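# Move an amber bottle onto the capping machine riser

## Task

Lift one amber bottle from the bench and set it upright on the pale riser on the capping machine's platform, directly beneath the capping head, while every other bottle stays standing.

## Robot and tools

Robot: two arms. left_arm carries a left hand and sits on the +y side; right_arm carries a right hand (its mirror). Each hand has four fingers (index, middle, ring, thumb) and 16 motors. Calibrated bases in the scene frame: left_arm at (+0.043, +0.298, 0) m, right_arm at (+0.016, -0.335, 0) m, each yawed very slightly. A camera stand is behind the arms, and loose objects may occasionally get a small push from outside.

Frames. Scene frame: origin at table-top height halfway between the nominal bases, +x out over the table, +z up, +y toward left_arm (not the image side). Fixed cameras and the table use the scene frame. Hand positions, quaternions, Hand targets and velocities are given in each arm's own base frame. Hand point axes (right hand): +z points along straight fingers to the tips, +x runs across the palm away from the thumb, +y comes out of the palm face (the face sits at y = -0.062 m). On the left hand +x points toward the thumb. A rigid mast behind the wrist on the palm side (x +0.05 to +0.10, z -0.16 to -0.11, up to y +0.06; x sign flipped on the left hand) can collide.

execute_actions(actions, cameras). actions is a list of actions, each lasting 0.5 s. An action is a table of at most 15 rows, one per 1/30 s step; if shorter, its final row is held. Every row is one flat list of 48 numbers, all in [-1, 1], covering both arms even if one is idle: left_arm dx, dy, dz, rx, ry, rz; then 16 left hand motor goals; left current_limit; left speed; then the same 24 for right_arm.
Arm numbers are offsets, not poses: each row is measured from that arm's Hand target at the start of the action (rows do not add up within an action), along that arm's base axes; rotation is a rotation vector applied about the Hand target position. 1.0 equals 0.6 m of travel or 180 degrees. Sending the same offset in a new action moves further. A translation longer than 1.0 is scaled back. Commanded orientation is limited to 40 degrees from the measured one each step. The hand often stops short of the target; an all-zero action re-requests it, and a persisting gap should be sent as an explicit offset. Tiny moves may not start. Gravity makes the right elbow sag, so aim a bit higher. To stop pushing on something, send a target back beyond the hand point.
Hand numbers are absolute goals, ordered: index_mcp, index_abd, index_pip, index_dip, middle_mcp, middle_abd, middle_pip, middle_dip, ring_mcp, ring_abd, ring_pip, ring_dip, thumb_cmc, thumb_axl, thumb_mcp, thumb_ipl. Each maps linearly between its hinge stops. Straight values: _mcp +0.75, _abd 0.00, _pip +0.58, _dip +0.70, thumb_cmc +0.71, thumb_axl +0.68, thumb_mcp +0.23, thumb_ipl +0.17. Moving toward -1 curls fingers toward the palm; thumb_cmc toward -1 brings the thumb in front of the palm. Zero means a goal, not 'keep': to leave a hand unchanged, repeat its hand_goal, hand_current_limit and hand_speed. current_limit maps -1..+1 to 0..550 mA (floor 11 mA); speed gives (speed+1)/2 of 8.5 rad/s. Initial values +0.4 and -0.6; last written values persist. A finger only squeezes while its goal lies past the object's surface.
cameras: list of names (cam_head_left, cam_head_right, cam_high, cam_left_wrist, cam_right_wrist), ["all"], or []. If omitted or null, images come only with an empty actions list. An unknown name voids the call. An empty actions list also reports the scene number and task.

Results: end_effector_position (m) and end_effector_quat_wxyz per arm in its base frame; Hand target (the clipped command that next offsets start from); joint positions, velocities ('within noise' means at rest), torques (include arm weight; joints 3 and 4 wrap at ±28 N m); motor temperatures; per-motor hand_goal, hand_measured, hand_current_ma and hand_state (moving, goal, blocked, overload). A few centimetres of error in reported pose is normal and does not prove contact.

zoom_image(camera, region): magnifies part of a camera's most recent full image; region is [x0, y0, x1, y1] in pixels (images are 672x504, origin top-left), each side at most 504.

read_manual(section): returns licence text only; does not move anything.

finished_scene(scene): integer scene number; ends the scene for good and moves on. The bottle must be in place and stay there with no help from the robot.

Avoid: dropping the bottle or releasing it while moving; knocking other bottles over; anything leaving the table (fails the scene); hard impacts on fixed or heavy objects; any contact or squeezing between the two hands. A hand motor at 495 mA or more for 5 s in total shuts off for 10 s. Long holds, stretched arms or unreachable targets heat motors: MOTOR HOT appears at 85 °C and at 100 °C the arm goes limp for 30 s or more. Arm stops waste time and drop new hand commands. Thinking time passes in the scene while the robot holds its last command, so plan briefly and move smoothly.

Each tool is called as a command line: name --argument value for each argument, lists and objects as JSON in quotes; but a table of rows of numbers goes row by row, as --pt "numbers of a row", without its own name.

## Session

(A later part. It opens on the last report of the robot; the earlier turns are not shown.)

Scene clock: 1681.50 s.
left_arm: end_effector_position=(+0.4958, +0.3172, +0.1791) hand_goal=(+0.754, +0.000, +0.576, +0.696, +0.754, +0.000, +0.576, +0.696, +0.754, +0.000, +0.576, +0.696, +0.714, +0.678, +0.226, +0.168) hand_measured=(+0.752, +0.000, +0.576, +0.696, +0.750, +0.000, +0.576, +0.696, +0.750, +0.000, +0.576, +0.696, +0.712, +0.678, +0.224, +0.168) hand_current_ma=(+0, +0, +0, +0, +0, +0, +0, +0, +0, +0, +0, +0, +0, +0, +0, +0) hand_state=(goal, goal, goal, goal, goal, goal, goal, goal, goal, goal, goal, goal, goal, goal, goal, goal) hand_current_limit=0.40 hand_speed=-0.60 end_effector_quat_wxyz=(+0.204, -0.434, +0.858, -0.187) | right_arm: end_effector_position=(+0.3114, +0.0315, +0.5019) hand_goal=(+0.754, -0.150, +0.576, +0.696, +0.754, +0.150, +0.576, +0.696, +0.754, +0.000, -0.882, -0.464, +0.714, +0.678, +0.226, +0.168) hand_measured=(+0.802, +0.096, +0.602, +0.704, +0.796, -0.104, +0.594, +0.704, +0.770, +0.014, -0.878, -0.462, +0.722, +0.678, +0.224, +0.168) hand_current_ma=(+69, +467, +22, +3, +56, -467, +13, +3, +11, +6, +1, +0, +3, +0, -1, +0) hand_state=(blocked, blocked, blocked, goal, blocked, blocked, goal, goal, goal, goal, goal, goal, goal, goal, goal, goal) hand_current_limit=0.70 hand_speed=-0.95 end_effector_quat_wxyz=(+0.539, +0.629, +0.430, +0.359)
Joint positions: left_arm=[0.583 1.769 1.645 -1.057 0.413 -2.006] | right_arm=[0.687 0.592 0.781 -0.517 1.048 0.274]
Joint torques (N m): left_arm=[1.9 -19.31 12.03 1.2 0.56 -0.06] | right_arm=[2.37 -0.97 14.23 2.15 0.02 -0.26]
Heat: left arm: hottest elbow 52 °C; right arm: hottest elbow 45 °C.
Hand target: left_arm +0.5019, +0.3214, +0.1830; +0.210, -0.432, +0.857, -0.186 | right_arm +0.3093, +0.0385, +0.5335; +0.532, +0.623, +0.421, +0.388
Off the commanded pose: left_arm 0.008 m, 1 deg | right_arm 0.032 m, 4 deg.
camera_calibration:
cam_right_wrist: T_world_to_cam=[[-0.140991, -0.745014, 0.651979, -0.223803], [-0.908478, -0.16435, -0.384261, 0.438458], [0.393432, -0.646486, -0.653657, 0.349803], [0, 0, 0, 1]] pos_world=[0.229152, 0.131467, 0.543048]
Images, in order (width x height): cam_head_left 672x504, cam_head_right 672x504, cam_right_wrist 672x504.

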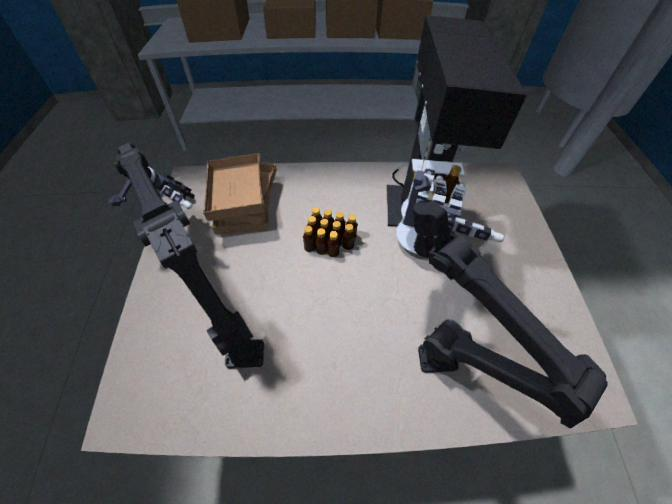

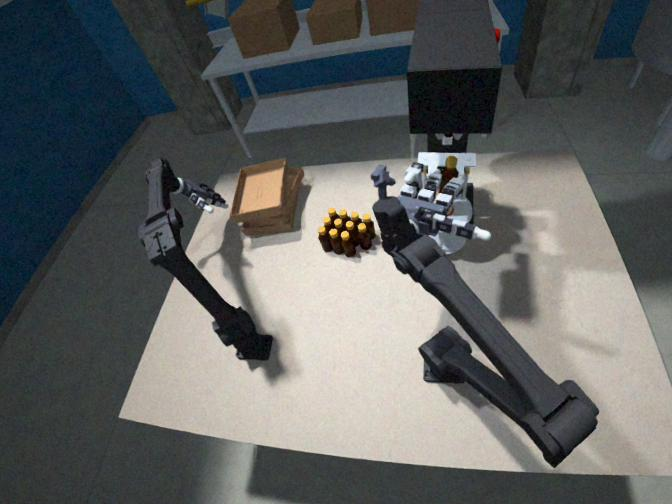

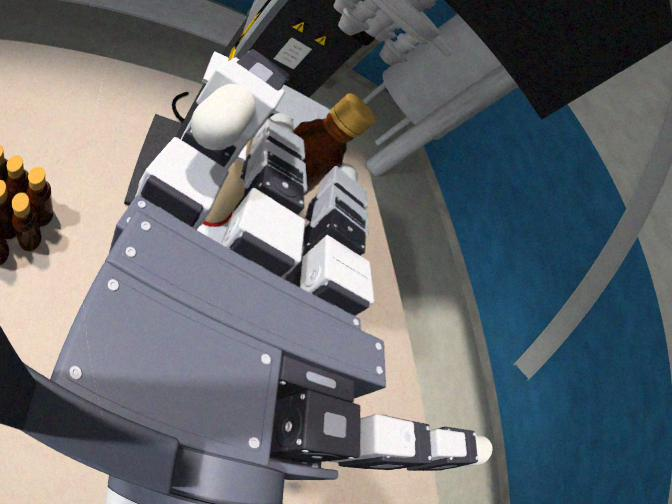

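execute_actions --actions '[[[0,0,0,0,0,0,0.754,0,0.576,0.696,0.754,0,0.576,0.696,0.754,0,0.576,0.696,0.714,0.678,0.226,0.168,0.4,-0.6,-0.04,0.0,0,0,0,0,0.754,-0.15,0.576,0.696,0.754,0.15,0.576,0.696,0.754,0,-0.883,-0.464,0.714,0.678,0.226,0.168,0.7,-0.95]],[[0,0,0,0,0,0,0.754,0,0.576,0.696,0.754,0,0.576,0.696,0.754,0,0.576,0.696,0.714,0.678,0.226,0.168,0.4,-0.6,-0.04,0.002,0,0,0,0,0.754,-0.15,0.576,0.696,0.754,0.15,0.576,0.696,0.754,0,-0.883,-0.464,0.714,0.678,0.226,0.168,0.7,-0.95]],[[0,0,0,0,0,0,0.754,0,0.576,0.696,0.754,0,0.576,0.696,0.754,0,0.576,0.696,0.714,0.678,0.226,0.168,0.4,-0.6,0,0,0,0,0,0,0.754,-0.15,0.576,0.696,0.754,0.15,0.576,0.696,0.754,0,0.576,0.696,0.714,0.678,0.226,0.168,0.7,-0.7]]]' --cameras '["cam_right_wrist","cam_head_left","cam_head_right"]'

zoom_image --camera "cam_head_left" --region '[400, 130, 490, 220]'

zoom_image --camera "cam_head_right" --region '[390, 120, 480, 210]'

zoom_image --camera "cam_right_wrist" --region '[140, 0, 500, 260]'

Scene clock: 1760.80 s.
left_arm: end_effector_position=(+0.4958, +0.3172, +0.1791) hand_goal=(+0.754, +0.000, +0.576, +0.696, +0.754, +0.000, +0.576, +0.696, +0.754, +0.000, +0.576, +0.696, +0.714, +0.678, +0.226, +0.168) hand_measured=(+0.752, +0.000, +0.576, +0.696, +0.750, +0.000, +0.576, +0.696, +0.750, +0.000, +0.576, +0.696, +0.712, +0.678, +0.224, +0.168) hand_current_ma=(+0, +0, +0, +0, +0, +0, +0, +0, +0, +0, +0, +0, +0, +0, +0, +0) hand_state=(goal, goal, goal, goal, goal, goal, goal, goal, goal, goal, goal, goal, goal, goal, goal, goal) hand_current_limit=0.40 hand_speed=-0.60 end_effector_quat_wxyz=(+0.204, -0.434, +0.858, -0.187) | right_arm: end_effector_position=(+0.2695, +0.0471, +0.4976) hand_goal=(+0.754, -0.150, +0.576, +0.696, +0.754, +0.150, +0.576, +0.696, +0.754, +0.000, +0.576, +0.696, +0.714, +0.678, +0.226, +0.168) hand_measured=(+0.802, +0.096, +0.602, +0.704, +0.796, -0.104, +0.594, +0.704, +0.770, +0.004, +0.576, +0.694, +0.722, +0.678, +0.224, +0.168) hand_current_ma=(+69, +467, +22, +3, +58, -467, +14, +4, +11, +1, +0, +0, +3, +0, -1, +0) hand_state=(blocked, blocked, blocked, goal, blocked, blocked, goal, goal, goal, goal, goal, goal, goal, goal, goal, goal) hand_current_limit=0.70 hand_speed=-0.70 end_effector_quat_wxyz=(+0.539, +0.617, +0.447, +0.360)
Joint positions: left_arm=[0.583 1.769 1.645 -1.057 0.413 -2.006] | right_arm=[0.904 0.531 0.781 -0.734 1.221 0.421]
Joint torques (N m): left_arm=[1.85 -19.31 12.03 1.21 0.56 -0.06] | right_arm=[1.26 -1.61 14.64 1.37 0.95 -0.13]
Heat: left arm: hottest elbow 52 °C; right arm: hottest elbow 46 °C.
Hand target: left_arm +0.5019, +0.3214, +0.1830; +0.210, -0.432, +0.857, -0.186 | right_arm +0.2613, +0.0397, +0.5335; +0.532, +0.623, +0.421, +0.388
Off the commanded pose: left_arm 0.008 m, 1 deg | right_arm 0.038 m, 4 deg.
camera_calibration:
cam_right_wrist: T_world_to_cam=[[-0.112106, -0.733773, 0.670081, -0.232564], [-0.905151, -0.202852, -0.373567, 0.396888], [0.410041, -0.648404, -0.641435, 0.363176], [0, 0, 0, 1]] pos_world=[0.184255, 0.145345, 0.537055]
Images, in order (width x height): cam_head_left 672x504, cam_head_right 672x504, cam_right_wrist 672x504.

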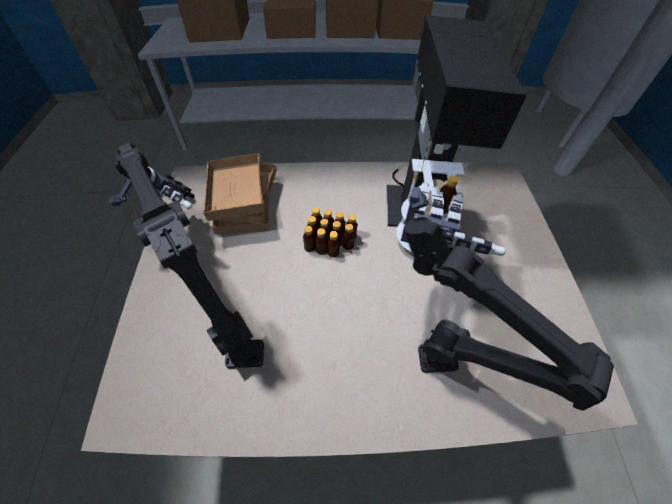

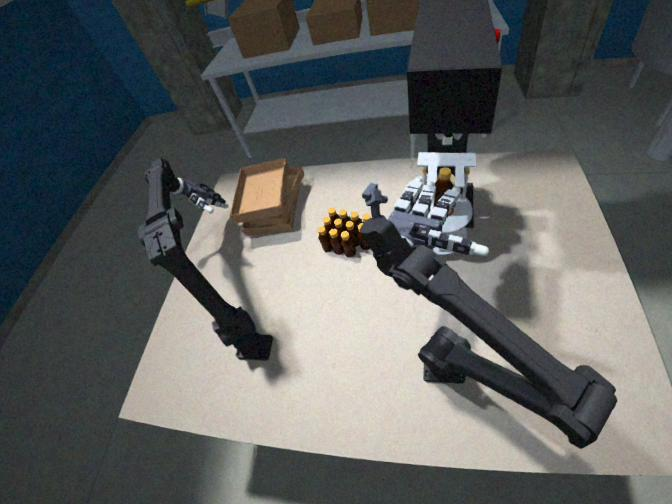

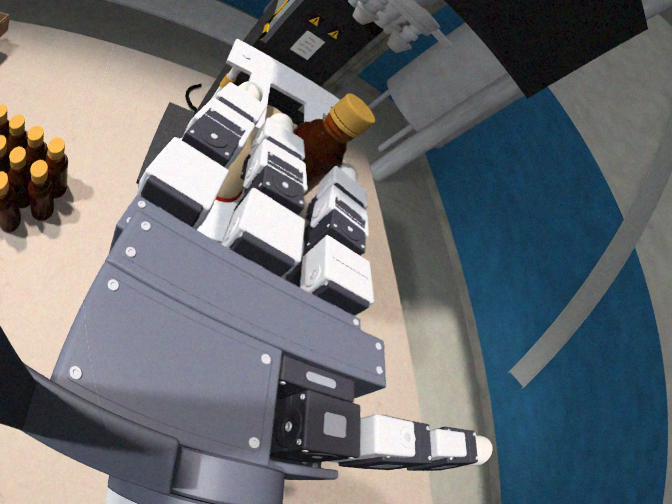

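Scaled by 5.600 from the camera's 672x504 image, which has a finer 960x720 frame.

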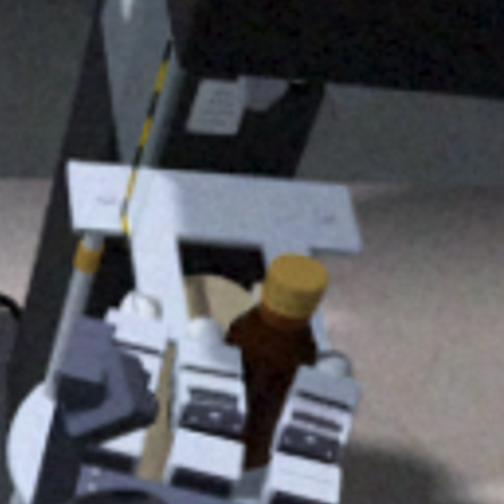

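Scaled by 5.600 from the camera's 672x504 image, which has a finer 960x720 frame.

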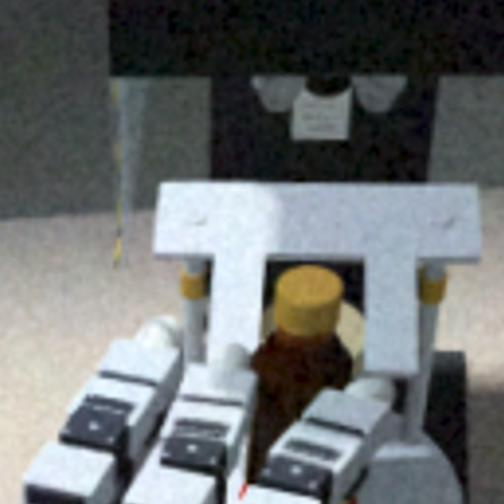

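Scaled by 1.400 from the camera's 672x504 image, which has a finer 960x720 frame.

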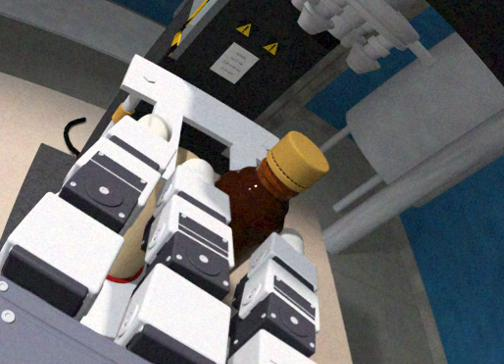

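execute_actions --actions '[[[0,0,0,0,0,0,0.754,0,0.576,0.696,0.754,0,0.576,0.696,0.754,0,0.576,0.696,0.714,0.678,0.226,0.168,0.4,-0.6,0.0285,-0.006,0,0,0,0,0.754,-0.15,0.576,0.696,0.754,0.15,0.576,0.696,0.754,0,0.576,0.696,0.714,0.678,0.226,0.168,0.7,-0.7]],[[0,0,0,0,0,0,0.754,0,0.576,0.696,0.754,0,0.576,0.696,0.754,0,0.576,0.696,0.714,0.678,0.226,0.168,0.4,-0.6,0.0285,-0.006,0,0,0,0,0.754,-0.15,0.576,0.696,0.754,0.15,0.576,0.696,0.754,0,0.576,0.696,0.714,0.678,0.226,0.168,0.7,-0.7]]]' --cameras '["cam_right_wrist","cam_head_left","cam_head_right"]'

zoom_image --camera "cam_head_left" --region '[410, 150, 480, 220]'

zoom_image --camera "cam_head_right" --region '[410, 140, 480, 210]'

zoom_image --camera "cam_right_wrist" --region '[200, 0, 480, 200]'

Scene clock: 1801.50 s.
left_arm: end_effector_position=(+0.4958, +0.3172, +0.1791) hand_goal=(+0.754, +0.000, +0.576, +0.696, +0.754, +0.000, +0.576, +0.696, +0.754, +0.000, +0.576, +0.696, +0.714, +0.678, +0.226, +0.168) hand_measured=(+0.752, +0.000, +0.576, +0.696, +0.750, +0.000, +0.576, +0.696, +0.750, +0.000, +0.576, +0.696, +0.712, +0.678, +0.224, +0.168) hand_current_ma=(+0, +0, +0, +0, +0, +0, +0, +0, +0, +0, +0, +0, +0, +0, +0, +0) hand_state=(goal, goal, goal, goal, goal, goal, goal, goal, goal, goal, goal, goal, goal, goal, goal, goal) hand_current_limit=0.40 hand_speed=-0.60 end_effector_quat_wxyz=(+0.204, -0.434, +0.858, -0.187) | right_arm: end_effector_position=(+0.2983, +0.0392, +0.5005) hand_goal=(+0.754, -0.150, +0.576, +0.696, +0.754, +0.150, +0.576, +0.696, +0.754, +0.000, +0.576, +0.696, +0.714, +0.678, +0.226, +0.168) hand_measured=(+0.802, +0.096, +0.602, +0.704, +0.796, -0.104, +0.594, +0.704, +0.770, +0.002, +0.576, +0.694, +0.722, +0.678, +0.224, +0.168) hand_current_ma=(+69, +467, +22, +3, +58, -467, +14, +4, +11, +0, +0, +0, +3, +0, -1, +0) hand_state=(blocked, blocked, blocked, goal, blocked, blocked, goal, goal, goal, goal, goal, goal, goal, goal, goal, goal) hand_current_limit=0.70 hand_speed=-0.70 end_effector_quat_wxyz=(+0.530, +0.621, +0.448, +0.363)
Joint positions: left_arm=[0.583 1.769 1.645 -1.057 0.413 -2.006] | right_arm=[0.752 0.558 0.781 -0.591 1.068 0.301]
Joint torques (N m): left_arm=[1.85 -19.25 12.04 1.21 0.56 -0.06] | right_arm=[0.15 -1.32 13.52 2.96 0.56 -0.34]
Heat: left arm: hottest elbow 52 °C; right arm: hottest elbow 47 °C.
Hand target: left_arm +0.5019, +0.3214, +0.1830; +0.210, -0.432, +0.857, -0.186 | right_arm +0.2954, +0.0325, +0.5336; +0.532, +0.623, +0.421, +0.389
Off the commanded pose: left_arm 0.008 m, 1 deg | right_arm 0.034 m, 4 deg.
camera_calibration:
cam_right_wrist: T_world_to_cam=[[-0.100349, -0.745886, 0.658471, -0.234301], [-0.906682, -0.203968, -0.369221, 0.420746], [0.409704, -0.634075, -0.655814, 0.354704], [0, 0, 0, 1]] pos_world=[0.212648, 0.135966, 0.542248]
Images, in order (width x height): cam_head_left 672x504, cam_head_right 672x504, cam_right_wrist 672x504.

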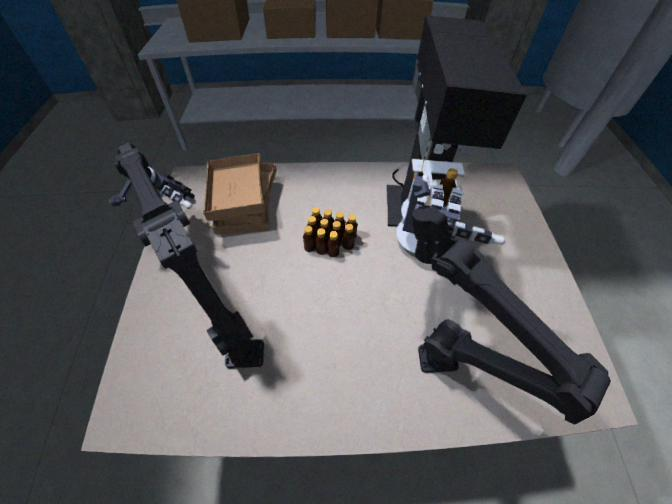

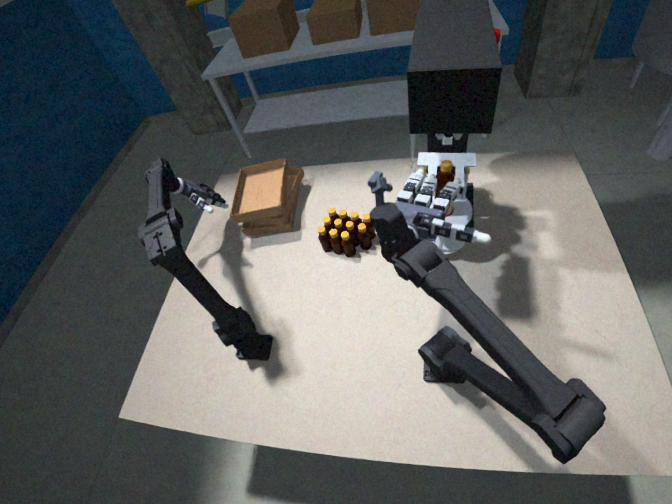

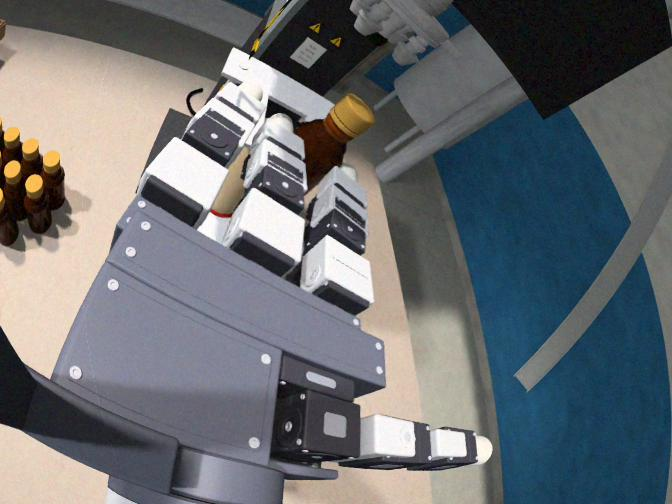

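Scaled by 7.200 from the camera's 672x504 image, which has a finer 960x720 frame.

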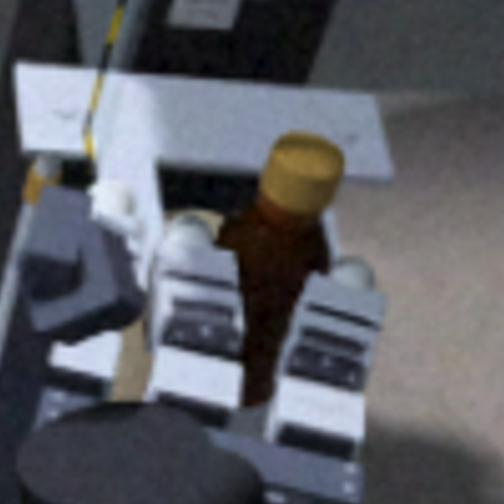

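Scaled by 7.200 from the camera's 672x504 image, which has a finer 960x720 frame.

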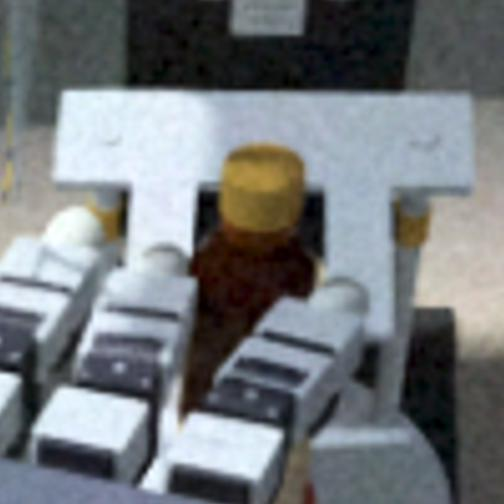

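Scaled by 1.800 from the camera's 672x504 image, which has a finer 960x720 frame.

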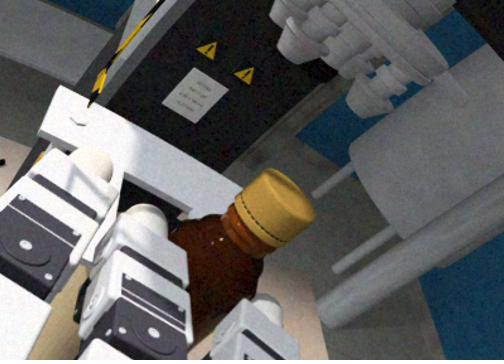

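execute_actions --actions '[]'

Scene clock: 1832.83 s.
left_arm: end_effector_position=(+0.4958, +0.3172, +0.1791) hand_goal=(+0.754, +0.000, +0.576, +0.696, +0.754, +0.000, +0.576, +0.696, +0.754, +0.000, +0.576, +0.696, +0.714, +0.678, +0.226, +0.168) hand_measured=(+0.752, +0.000, +0.576, +0.696, +0.750, +0.000, +0.576, +0.696, +0.750, +0.000, +0.576, +0.696, +0.712, +0.678, +0.224, +0.168) hand_current_ma=(+0, +0, +0, +0, +0, +0, +0, +0, +0, +0, +0, +0, +0, +0, +0, +0) hand_state=(goal, goal, goal, goal, goal, goal, goal, goal, goal, goal, goal, goal, goal, goal, goal, goal) hand_current_limit=0.40 hand_speed=-0.60 end_effector_quat_wxyz=(+0.204, -0.434, +0.858, -0.187) | right_arm: end_effector_position=(+0.2983, +0.0392, +0.5005) hand_goal=(+0.754, -0.150, +0.576, +0.696, +0.754, +0.150, +0.576, +0.696, +0.754, +0.000, +0.576, +0.696, +0.714, +0.678, +0.226, +0.168) hand_measured=(+0.802, +0.096, +0.602, +0.704, +0.796, -0.104, +0.594, +0.704, +0.770, +0.002, +0.576, +0.694, +0.722, +0.678, +0.224, +0.168) hand_current_ma=(+69, +468, +22, +3, +58, -467, +14, +4, +11, +0, +0, +0, +3, +0, -1, +0) hand_state=(blocked, blocked, blocked, goal, blocked, blocked, goal, goal, goal, goal, goal, goal, goal, goal, goal, goal) hand_current_limit=0.70 hand_speed=-0.70 end_effector_quat_wxyz=(+0.530, +0.621, +0.449, +0.363)
Joint positions: left_arm=[0.583 1.769 1.645 -1.057 0.413 -2.006] | right_arm=[0.752 0.558 0.781 -0.591 1.068 0.3]
Joint velocities: within noise
Joint torques (N m): left_arm=[1.85 -19.31 12.01 1.2 0.56 -0.06] | right_arm=[0.26 -1.08 13.55 2.93 0.54 -0.35]
Motor temperatures (°C): left_arm=[24 40 53 26 23 25] | right_arm=[29 29 47 24 26 26]
Heat: left arm: hottest elbow 53 °C; right arm: hottest elbow 47 °C.
Hand target: left_arm +0.5019, +0.3214, +0.1830; +0.210, -0.432, +0.857, -0.186 | right_arm +0.2954, +0.0325, +0.5336; +0.532, +0.623, +0.421, +0.389
Off the commanded pose: left_arm 0.008 m, 1 deg | right_arm 0.034 m, 4 deg.
camera_calibration:
cam_right_wrist: T_world_to_cam=[[-0.100206, -0.745637, 0.658775, -0.23453], [-0.906758, -0.204114, -0.368954, 0.420637], [0.40957, -0.634321, -0.655659, 0.354681], [0, 0, 0, 1]] pos_world=[0.212648, 0.135965, 0.542248]

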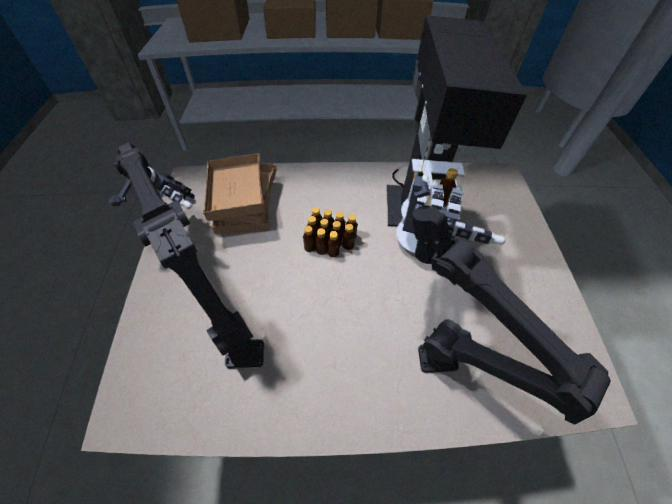

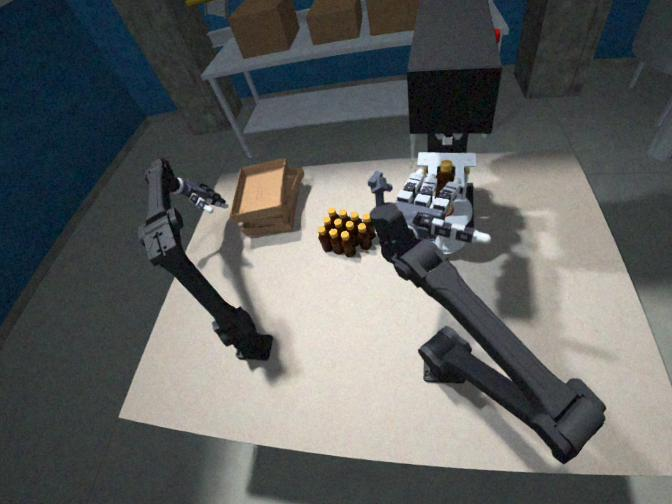

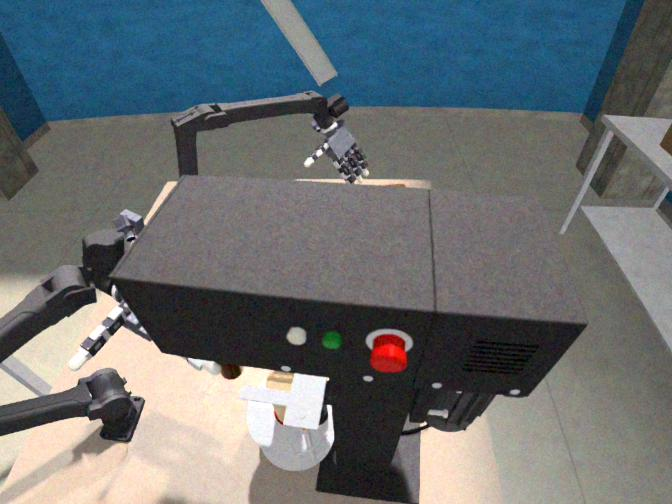

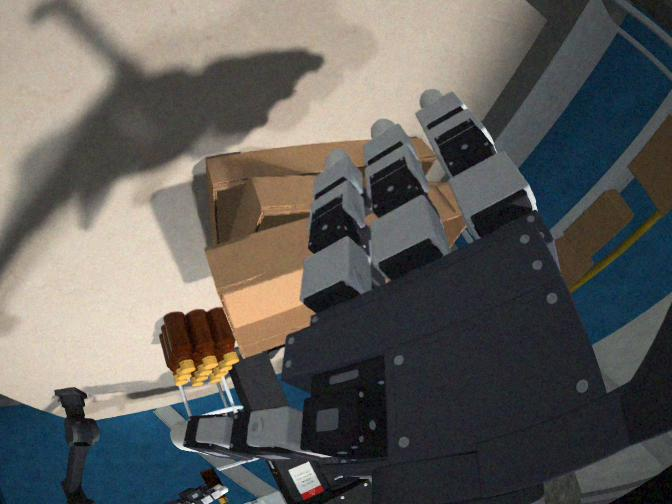

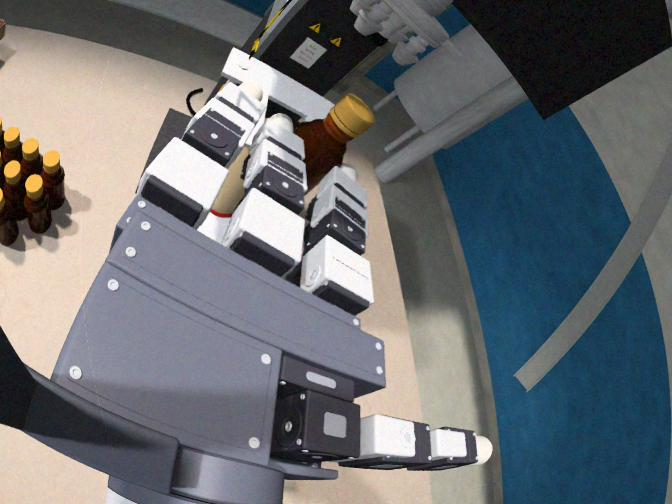

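zoom_image --camera "cam_head_right" --region '[400, 130, 500, 220]'

zoom_image --camera "cam_head_left" --region '[400, 140, 500, 230]'

zoom_image --camera "cam_high" --region '[180, 320, 360, 480]'

Scaled by 5.040 from the camera's 672x504 image, which has a finer 960x720 frame.

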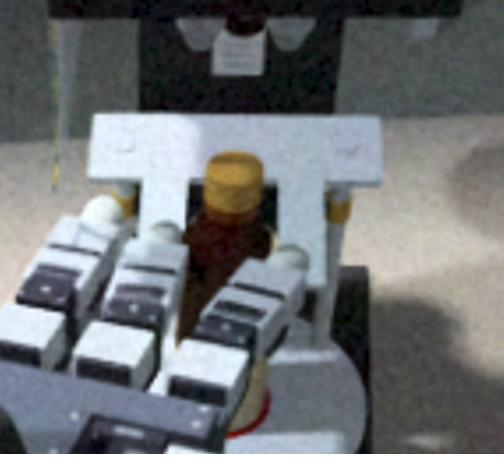

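Scaled by 5.040 from the camera's 672x504 image, which has a finer 960x720 frame.

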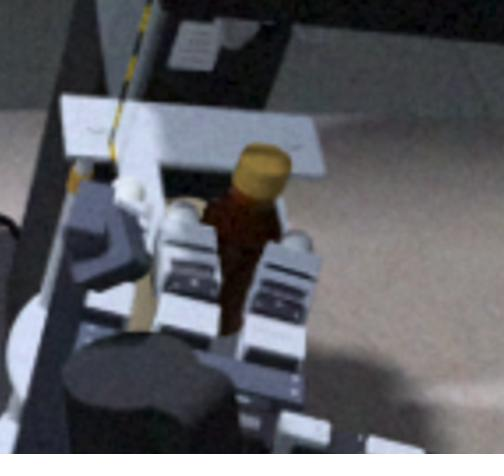

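Scaled by 2.800 from the camera's 672x504 image, which has a finer 960x720 frame.

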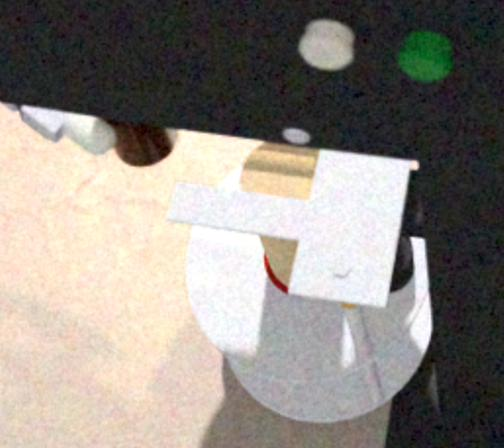

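execute_actions --actions '[[[0,0,0,0,0,0,0.754,0,0.576,0.696,0.754,0,0.576,0.696,0.754,0,0.576,0.696,0.714,0.678,0.226,0.168,0.4,-0.6,0.025,0,0,0,0,0,0.754,-0.15,0.576,0.696,0.754,0.15,0.576,0.696,0.754,0,0.576,0.696,0.714,0.678,0.226,0.168,0.7,-0.7]]]' --cameras '["cam_head_left","cam_head_right","cam_high"]'

zoom_image --camera "cam_head_right" --region '[410, 140, 480, 210]'

zoom_image --camera "cam_head_left" --region '[410, 150, 480, 220]'

zoom_image --camera "cam_high" --region '[200, 350, 320, 450]'

Scene clock: 1862.07 s.
left_arm: end_effector_position=(+0.4958, +0.3172, +0.1791) hand_goal=(+0.754, +0.000, +0.576, +0.696, +0.754, +0.000, +0.576, +0.696, +0.754, +0.000, +0.576, +0.696, +0.714, +0.678, +0.226, +0.168) hand_measured=(+0.752, +0.000, +0.576, +0.696, +0.750, +0.000, +0.576, +0.696, +0.750, +0.000, +0.576, +0.696, +0.712, +0.678, +0.224, +0.168) hand_current_ma=(+0, +0, +0, +0, +0, +0, +0, +0, +0, +0, +0, +0, +0, +0, +0, +0) hand_state=(goal, goal, goal, goal, goal, goal, goal, goal, goal, goal, goal, goal, goal, goal, goal, goal) hand_current_limit=0.40 hand_speed=-0.60 end_effector_quat_wxyz=(+0.204, -0.434, +0.858, -0.187) | right_arm: end_effector_position=(+0.3139, +0.0393, +0.4976) hand_goal=(+0.754, -0.150, +0.576, +0.696, +0.754, +0.150, +0.576, +0.696, +0.754, +0.000, +0.576, +0.696, +0.714, +0.678, +0.226, +0.168) hand_measured=(+0.802, +0.096, +0.602, +0.704, +0.796, -0.104, +0.594, +0.704, +0.770, +0.002, +0.576, +0.694, +0.722, +0.678, +0.224, +0.168) hand_current_ma=(+69, +467, +22, +3, +58, -467, +14, +4, +11, +0, +0, +0, +3, +0, -1, +0) hand_state=(blocked, blocked, blocked, goal, blocked, blocked, goal, goal, goal, goal, goal, goal, goal, goal, goal, goal) hand_current_limit=0.70 hand_speed=-0.70 end_effector_quat_wxyz=(+0.529, +0.622, +0.450, +0.361)
Joint positions: left_arm=[0.583 1.769 1.645 -1.057 0.413 -2.006] | right_arm=[0.698 0.59 0.781 -0.539 1.016 0.272]
Joint torques (N m): left_arm=[1.79 -19.25 12.03 1.21 0.57 -0.06] | right_arm=[0.26 -1.96 13.76 3.08 0.51 -0.35]
Heat: left arm: hottest elbow 53 °C; right arm: hottest elbow 46 °C.
Hand target: left_arm +0.5019, +0.3214, +0.1830; +0.210, -0.432, +0.857, -0.186 | right_arm +0.3104, +0.0325, +0.5336; +0.532, +0.623, +0.421, +0.389
Off the commanded pose: left_arm 0.008 m, 1 deg | right_arm 0.037 m, 5 deg.
Images, in order (width x height): cam_head_left 672x504, cam_head_right 672x504, cam_high 672x504.

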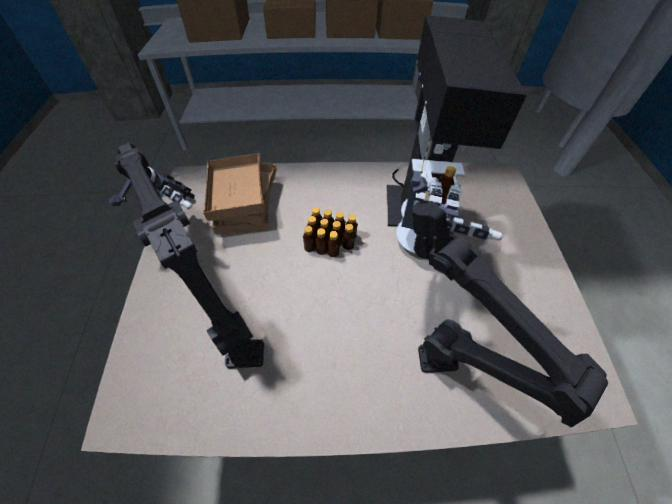

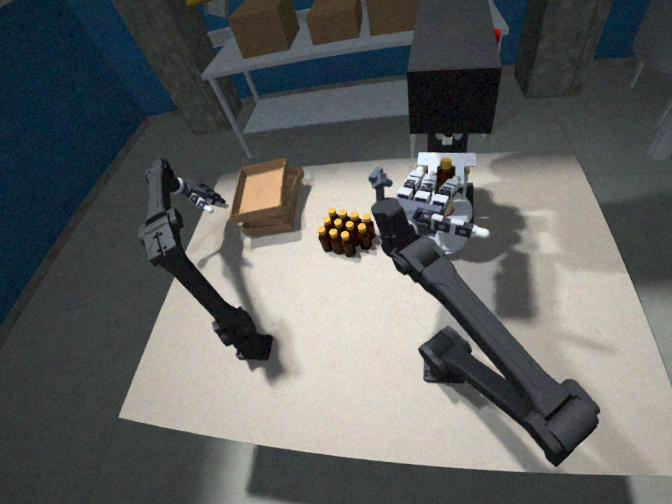

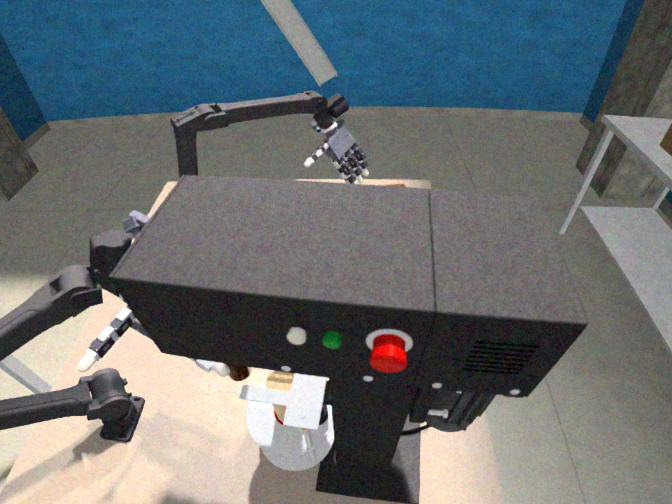

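Scaled by 7.200 from the camera's 672x504 image, which has a finer 960x720 frame.

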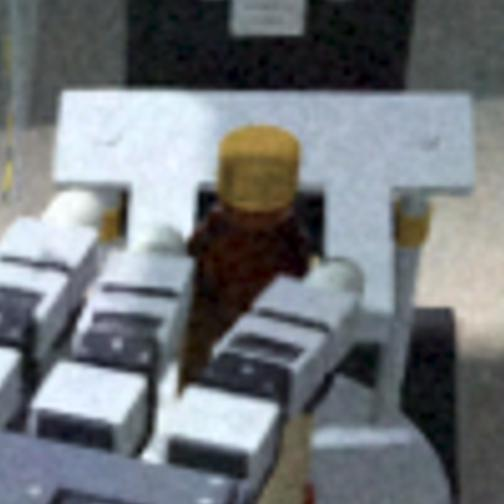

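Scaled by 7.200 from the camera's 672x504 image, which has a finer 960x720 frame.

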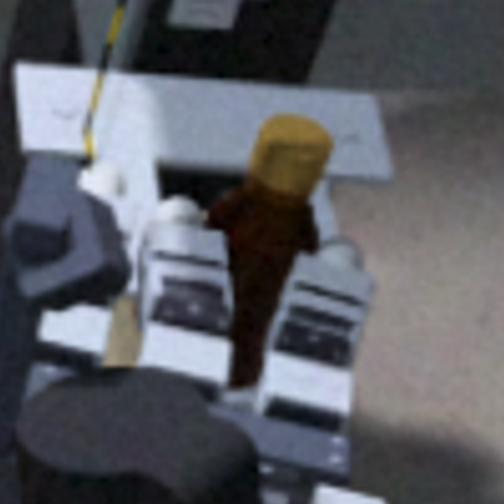

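Scaled by 4.200 from the camera's 672x504 image, which has a finer 960x720 frame.

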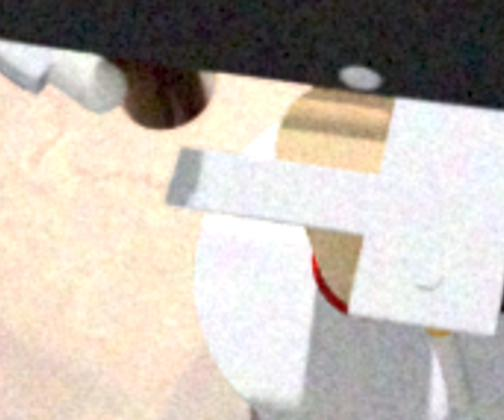

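zoom_image --camera "cam_high" --region '[215, 355, 265, 405]'

Scaled by 10.080 from the camera's 672x504 image, which has a finer 960x720 frame.

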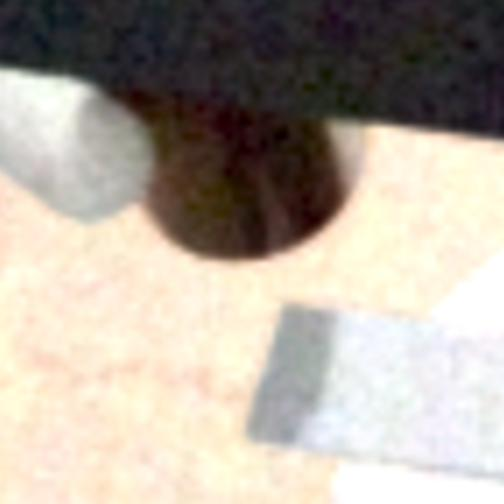

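execute_actions --actions '[[[0,0,0,0,0,0,0.754,0,0.576,0.696,0.754,0,0.576,0.696,0.754,0,0.576,0.696,0.714,0.678,0.226,0.168,0.4,-0.6,-0.005,-0.006,0,0,0,0,0.754,-0.15,0.576,0.696,0.754,0.15,0.576,0.696,0.754,0,0.576,0.696,0.714,0.678,0.226,0.168,0.7,-0.7]]]'

Scene clock: 1952.93 s.
left_arm: end_effector_position=(+0.4958, +0.3172, +0.1791) hand_goal=(+0.754, +0.000, +0.576, +0.696, +0.754, +0.000, +0.576, +0.696, +0.754, +0.000, +0.576, +0.696, +0.714, +0.678, +0.226, +0.168) hand_measured=(+0.752, +0.000, +0.576, +0.696, +0.750, +0.000, +0.576, +0.696, +0.750, +0.000, +0.576, +0.696, +0.712, +0.678, +0.224, +0.168) hand_current_ma=(+0, +0, +0, +0, +0, +0, +0, +0, +0, +0, +0, +0, +0, +0, +0, +0) hand_state=(goal, goal, goal, goal, goal, goal, goal, goal, goal, goal, goal, goal, goal, goal, goal, goal) hand_current_limit=0.40 hand_speed=-0.60 end_effector_quat_wxyz=(+0.204, -0.434, +0.858, -0.187) | right_arm: end_effector_position=(+0.3148, +0.0384, +0.4974) hand_goal=(+0.754, -0.150, +0.576, +0.696, +0.754, +0.150, +0.576, +0.696, +0.754, +0.000, +0.576, +0.696, +0.714, +0.678, +0.226, +0.168) hand_measured=(+0.802, +0.096, +0.602, +0.704, +0.796, -0.104, +0.594, +0.704, +0.770, +0.002, +0.576, +0.694, +0.722, +0.678, +0.224, +0.168) hand_current_ma=(+69, +468, +22, +3, +58, -467, +14, +4, +11, +0, +0, +0, +3, +0, -1, +0) hand_state=(blocked, blocked, blocked, goal, blocked, blocked, goal, goal, goal, goal, goal, goal, goal, goal, goal, goal) hand_current_limit=0.70 hand_speed=-0.70 end_effector_quat_wxyz=(+0.529, +0.622, +0.451, +0.360)
Joint positions: left_arm=[0.583 1.769 1.645 -1.057 0.413 -2.006] | right_arm=[0.691 0.59 0.781 -0.538 1.009 0.268]
Joint torques (N m): left_arm=[1.9 -19.31 12.01 1.2 0.56 -0.06] | right_arm=[0.09 -2.96 13.5 2.85 0.5 -0.34]
Heat: left arm: hottest elbow 53 °C; right arm: hottest elbow 47 °C.
Hand target: left_arm +0.5019, +0.3214, +0.1830; +0.210, -0.432, +0.857, -0.186 | right_arm +0.3074, +0.0288, +0.5336; +0.532, +0.623, +0.421, +0.389
Off the commanded pose: left_arm 0.008 m, 1 deg | right_arm 0.038 m, 5 deg.

execute_actions --actions '[[[0,0,0,0,0,0,0.754,0,0.576,0.696,0.754,0,0.576,0.696,0.754,0,0.576,0.696,0.714,0.678,0.226,0.168,0.4,-0.6,-0.003,-0.008,0,0,0,0,0.754,-0.15,0.576,0.696,0.754,0.15,0.576,0.696,0.754,0,0.576,0.696,0.714,0.678,0.226,0.168,0.7,-0.7]]]' --cameras '["cam_head_right","cam_high"]'

zoom_image --camera "cam_high" --region '[215, 355, 265, 405]'

zoom_image --camera "cam_head_right" --region '[410, 140, 480, 210]'

Scene clock: 1959.83 s.
left_arm: end_effector_position=(+0.4958, +0.3172, +0.1791) hand_goal=(+0.754, +0.000, +0.576, +0.696, +0.754, +0.000, +0.576, +0.696, +0.754, +0.000, +0.576, +0.696, +0.714, +0.678, +0.226, +0.168) hand_measured=(+0.752, +0.000, +0.576, +0.696, +0.750, +0.000, +0.576, +0.696, +0.750, +0.000, +0.576, +0.696, +0.712, +0.678, +0.224, +0.168) hand_current_ma=(+0, +0, +0, +0, +0, +0, +0, +0, +0, +0, +0, +0, +0, +0, +0, +0) hand_state=(goal, goal, goal, goal, goal, goal, goal, goal, goal, goal, goal, goal, goal, goal, goal, goal) hand_current_limit=0.40 hand_speed=-0.60 end_effector_quat_wxyz=(+0.204, -0.434, +0.858, -0.187) | right_arm: end_effector_position=(+0.3149, +0.0346, +0.4984) hand_goal=(+0.754, -0.150, +0.576, +0.696, +0.754, +0.150, +0.576, +0.696, +0.754, +0.000, +0.576, +0.696, +0.714, +0.678, +0.226, +0.168) hand_measured=(+0.802, +0.096, +0.602, +0.704, +0.796, -0.104, +0.594, +0.704, +0.770, +0.002, +0.576, +0.694, +0.722, +0.678, +0.224, +0.168) hand_current_ma=(+69, +467, +22, +3, +58, -467, +14, +4, +11, +0, +0, +0, +3, +0, -1, +0) hand_state=(blocked, blocked, blocked, goal, blocked, blocked, goal, goal, goal, goal, goal, goal, goal, goal, goal, goal) hand_current_limit=0.70 hand_speed=-0.70 end_effector_quat_wxyz=(+0.528, +0.623, +0.451, +0.360)
Joint positions: left_arm=[0.583 1.769 1.645 -1.057 0.413 -2.006] | right_arm=[0.676 0.583 0.781 -0.538 0.995 0.261]
Joint torques (N m): left_arm=[1.79 -19.25 12.01 1.2 0.56 -0.06] | right_arm=[-0.03 -3.19 13.15 2.74 0.47 -0.35]
Heat: left arm: hottest elbow 53 °C; right arm: hottest elbow 47 °C.
Hand target: left_arm +0.5019, +0.3214, +0.1830; +0.210, -0.432, +0.857, -0.186 | right_arm +0.3056, +0.0241, +0.5336; +0.532, +0.623, +0.421, +0.389
Off the commanded pose: left_arm 0.008 m, 1 deg | right_arm 0.038 m, 5 deg.
Images, in order (width x height): cam_head_right 672x504, cam_high 672x504.

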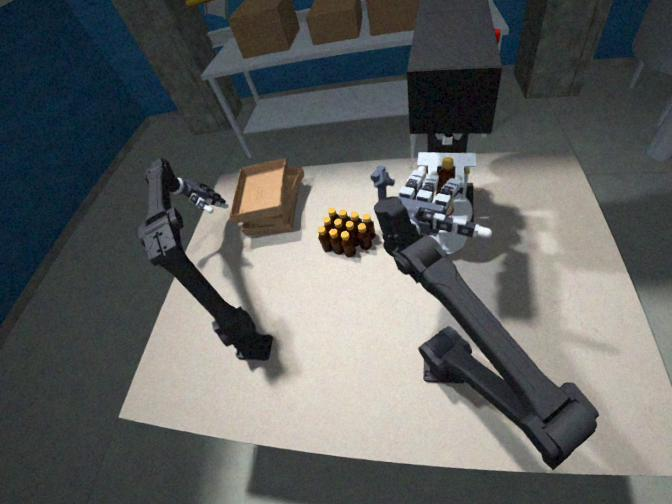

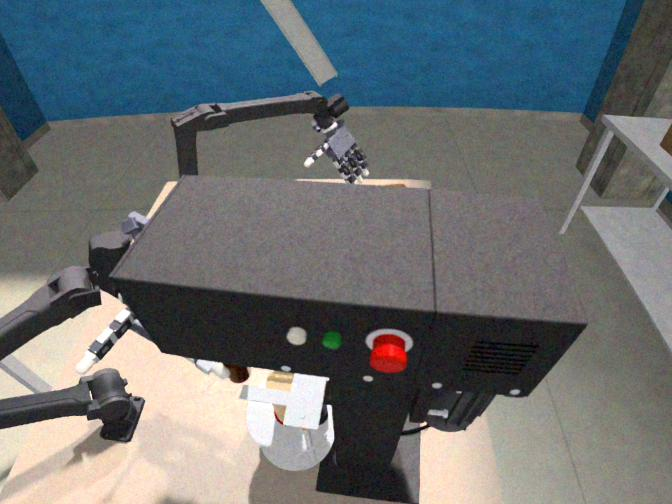

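Scaled by 10.080 from the camera's 672x504 image, which has a finer 960x720 frame.

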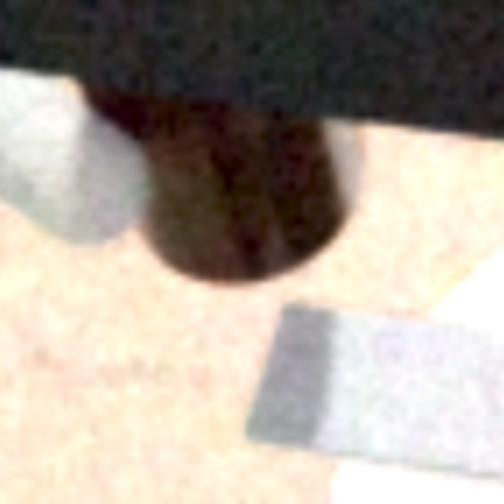

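Scaled by 7.200 from the camera's 672x504 image, which has a finer 960x720 frame.

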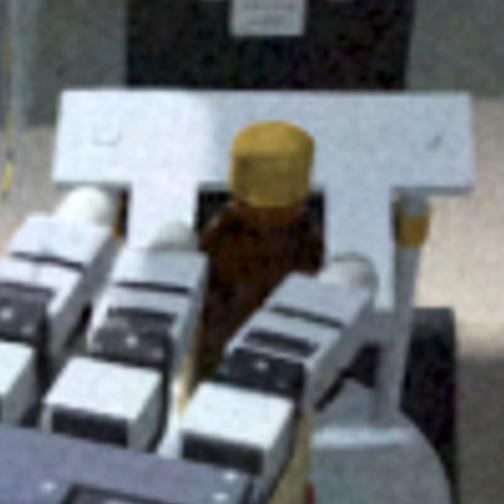

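execute_actions --actions '[[[0,0,0,0,0,0,0.754,0,0.576,0.696,0.754,0,0.576,0.696,0.754,0,0.576,0.696,0.714,0.678,0.226,0.168,0.4,-0.6,0.02,-0.0042,0,0,0,0,0.754,-0.15,0.576,0.696,0.754,0.15,0.576,0.696,0.754,0,0.576,0.696,0.714,0.678,0.226,0.168,0.7,-0.7]]]' --cameras '["cam_head_right","cam_high"]'

zoom_image --camera "cam_high" --region '[215, 355, 265, 405]'

zoom_image --camera "cam_head_right" --region '[410, 140, 480, 210]'

Scene clock: 1984.73 s.
left_arm: end_effector_position=(+0.4958, +0.3172, +0.1791) hand_goal=(+0.754, +0.000, +0.576, +0.696, +0.754, +0.000, +0.576, +0.696, +0.754, +0.000, +0.576, +0.696, +0.714, +0.678, +0.226, +0.168) hand_measured=(+0.752, +0.000, +0.576, +0.696, +0.750, +0.000, +0.576, +0.696, +0.750, +0.000, +0.576, +0.696, +0.712, +0.678, +0.224, +0.168) hand_current_ma=(+0, +0, +0, +0, +0, +0, +0, +0, +0, +0, +0, +0, +0, +0, +0, +0) hand_state=(goal, goal, goal, goal, goal, goal, goal, goal, goal, goal, goal, goal, goal, goal, goal, goal) hand_current_limit=0.40 hand_speed=-0.60 end_effector_quat_wxyz=(+0.204, -0.434, +0.858, -0.187) | right_arm: end_effector_position=(+0.3206, +0.0270, +0.5001) hand_goal=(+0.754, -0.150, +0.576, +0.696, +0.754, +0.150, +0.576, +0.696, +0.754, +0.000, +0.576, +0.696, +0.714, +0.678, +0.226, +0.168) hand_measured=(+0.802, +0.096, +0.602, +0.704, +0.796, -0.104, +0.594, +0.704, +0.770, +0.002, +0.576, +0.694, +0.722, +0.678, +0.224, +0.168) hand_current_ma=(+69, +467, +22, +3, +58, -467, +14, +4, +11, +0, +0, +0, +3, +0, -1, +0) hand_state=(blocked, blocked, blocked, goal, blocked, blocked, goal, goal, goal, goal, goal, goal, goal, goal, goal, goal) hand_current_limit=0.70 hand_speed=-0.70 end_effector_quat_wxyz=(+0.527, +0.625, +0.448, +0.363)
Joint positions: left_arm=[0.583 1.769 1.645 -1.057 0.413 -2.006] | right_arm=[0.627 0.583 0.781 -0.514 0.948 0.241]
Joint torques (N m): left_arm=[1.85 -19.31 12.03 1.21 0.56 -0.06] | right_arm=[0.03 -1.55 13.41 3.22 0.41 -0.35]
Heat: left arm: hottest elbow 53 °C; right arm: hottest elbow 47 °C.
Hand target: left_arm +0.5019, +0.3214, +0.1830; +0.210, -0.432, +0.857, -0.186 | right_arm +0.3176, +0.0216, +0.5336; +0.532, +0.623, +0.421, +0.389
Off the commanded pose: left_arm 0.008 m, 1 deg | right_arm 0.034 m, 4 deg.
Images, in order (width x height): cam_head_right 672x504, cam_high 672x504.

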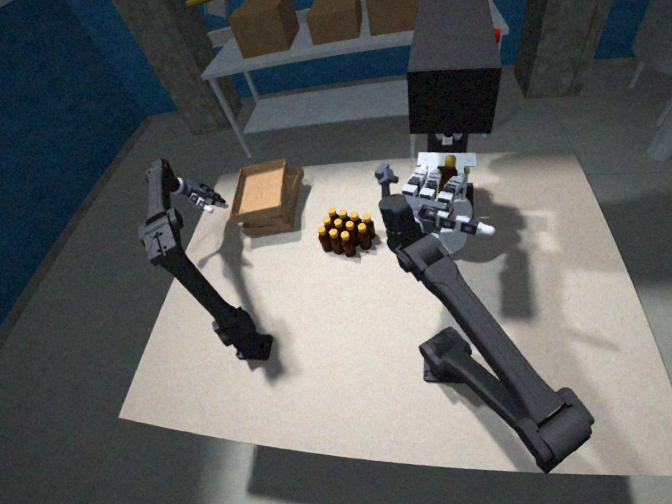

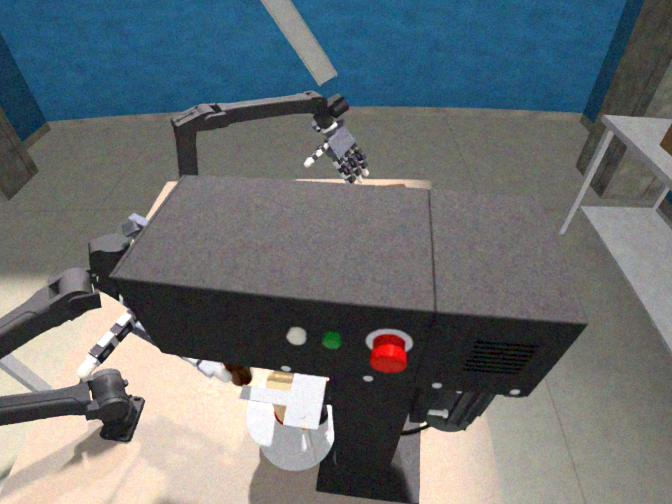

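Scaled by 10.080 from the camera's 672x504 image, which has a finer 960x720 frame.

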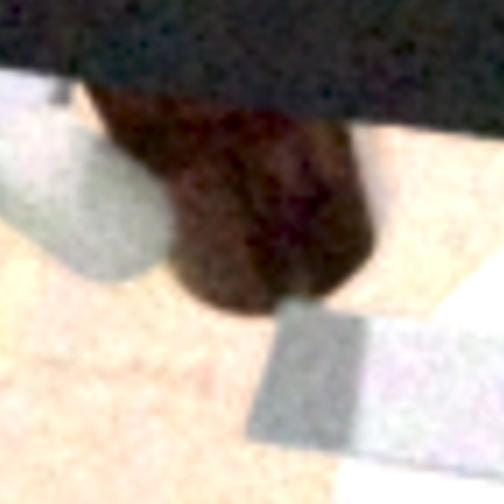

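Scaled by 7.200 from the camera's 672x504 image, which has a finer 960x720 frame.

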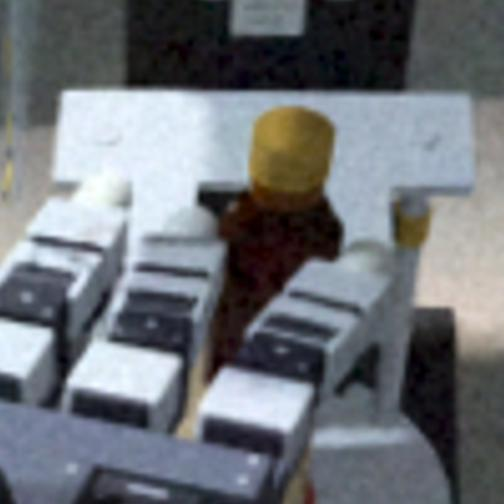

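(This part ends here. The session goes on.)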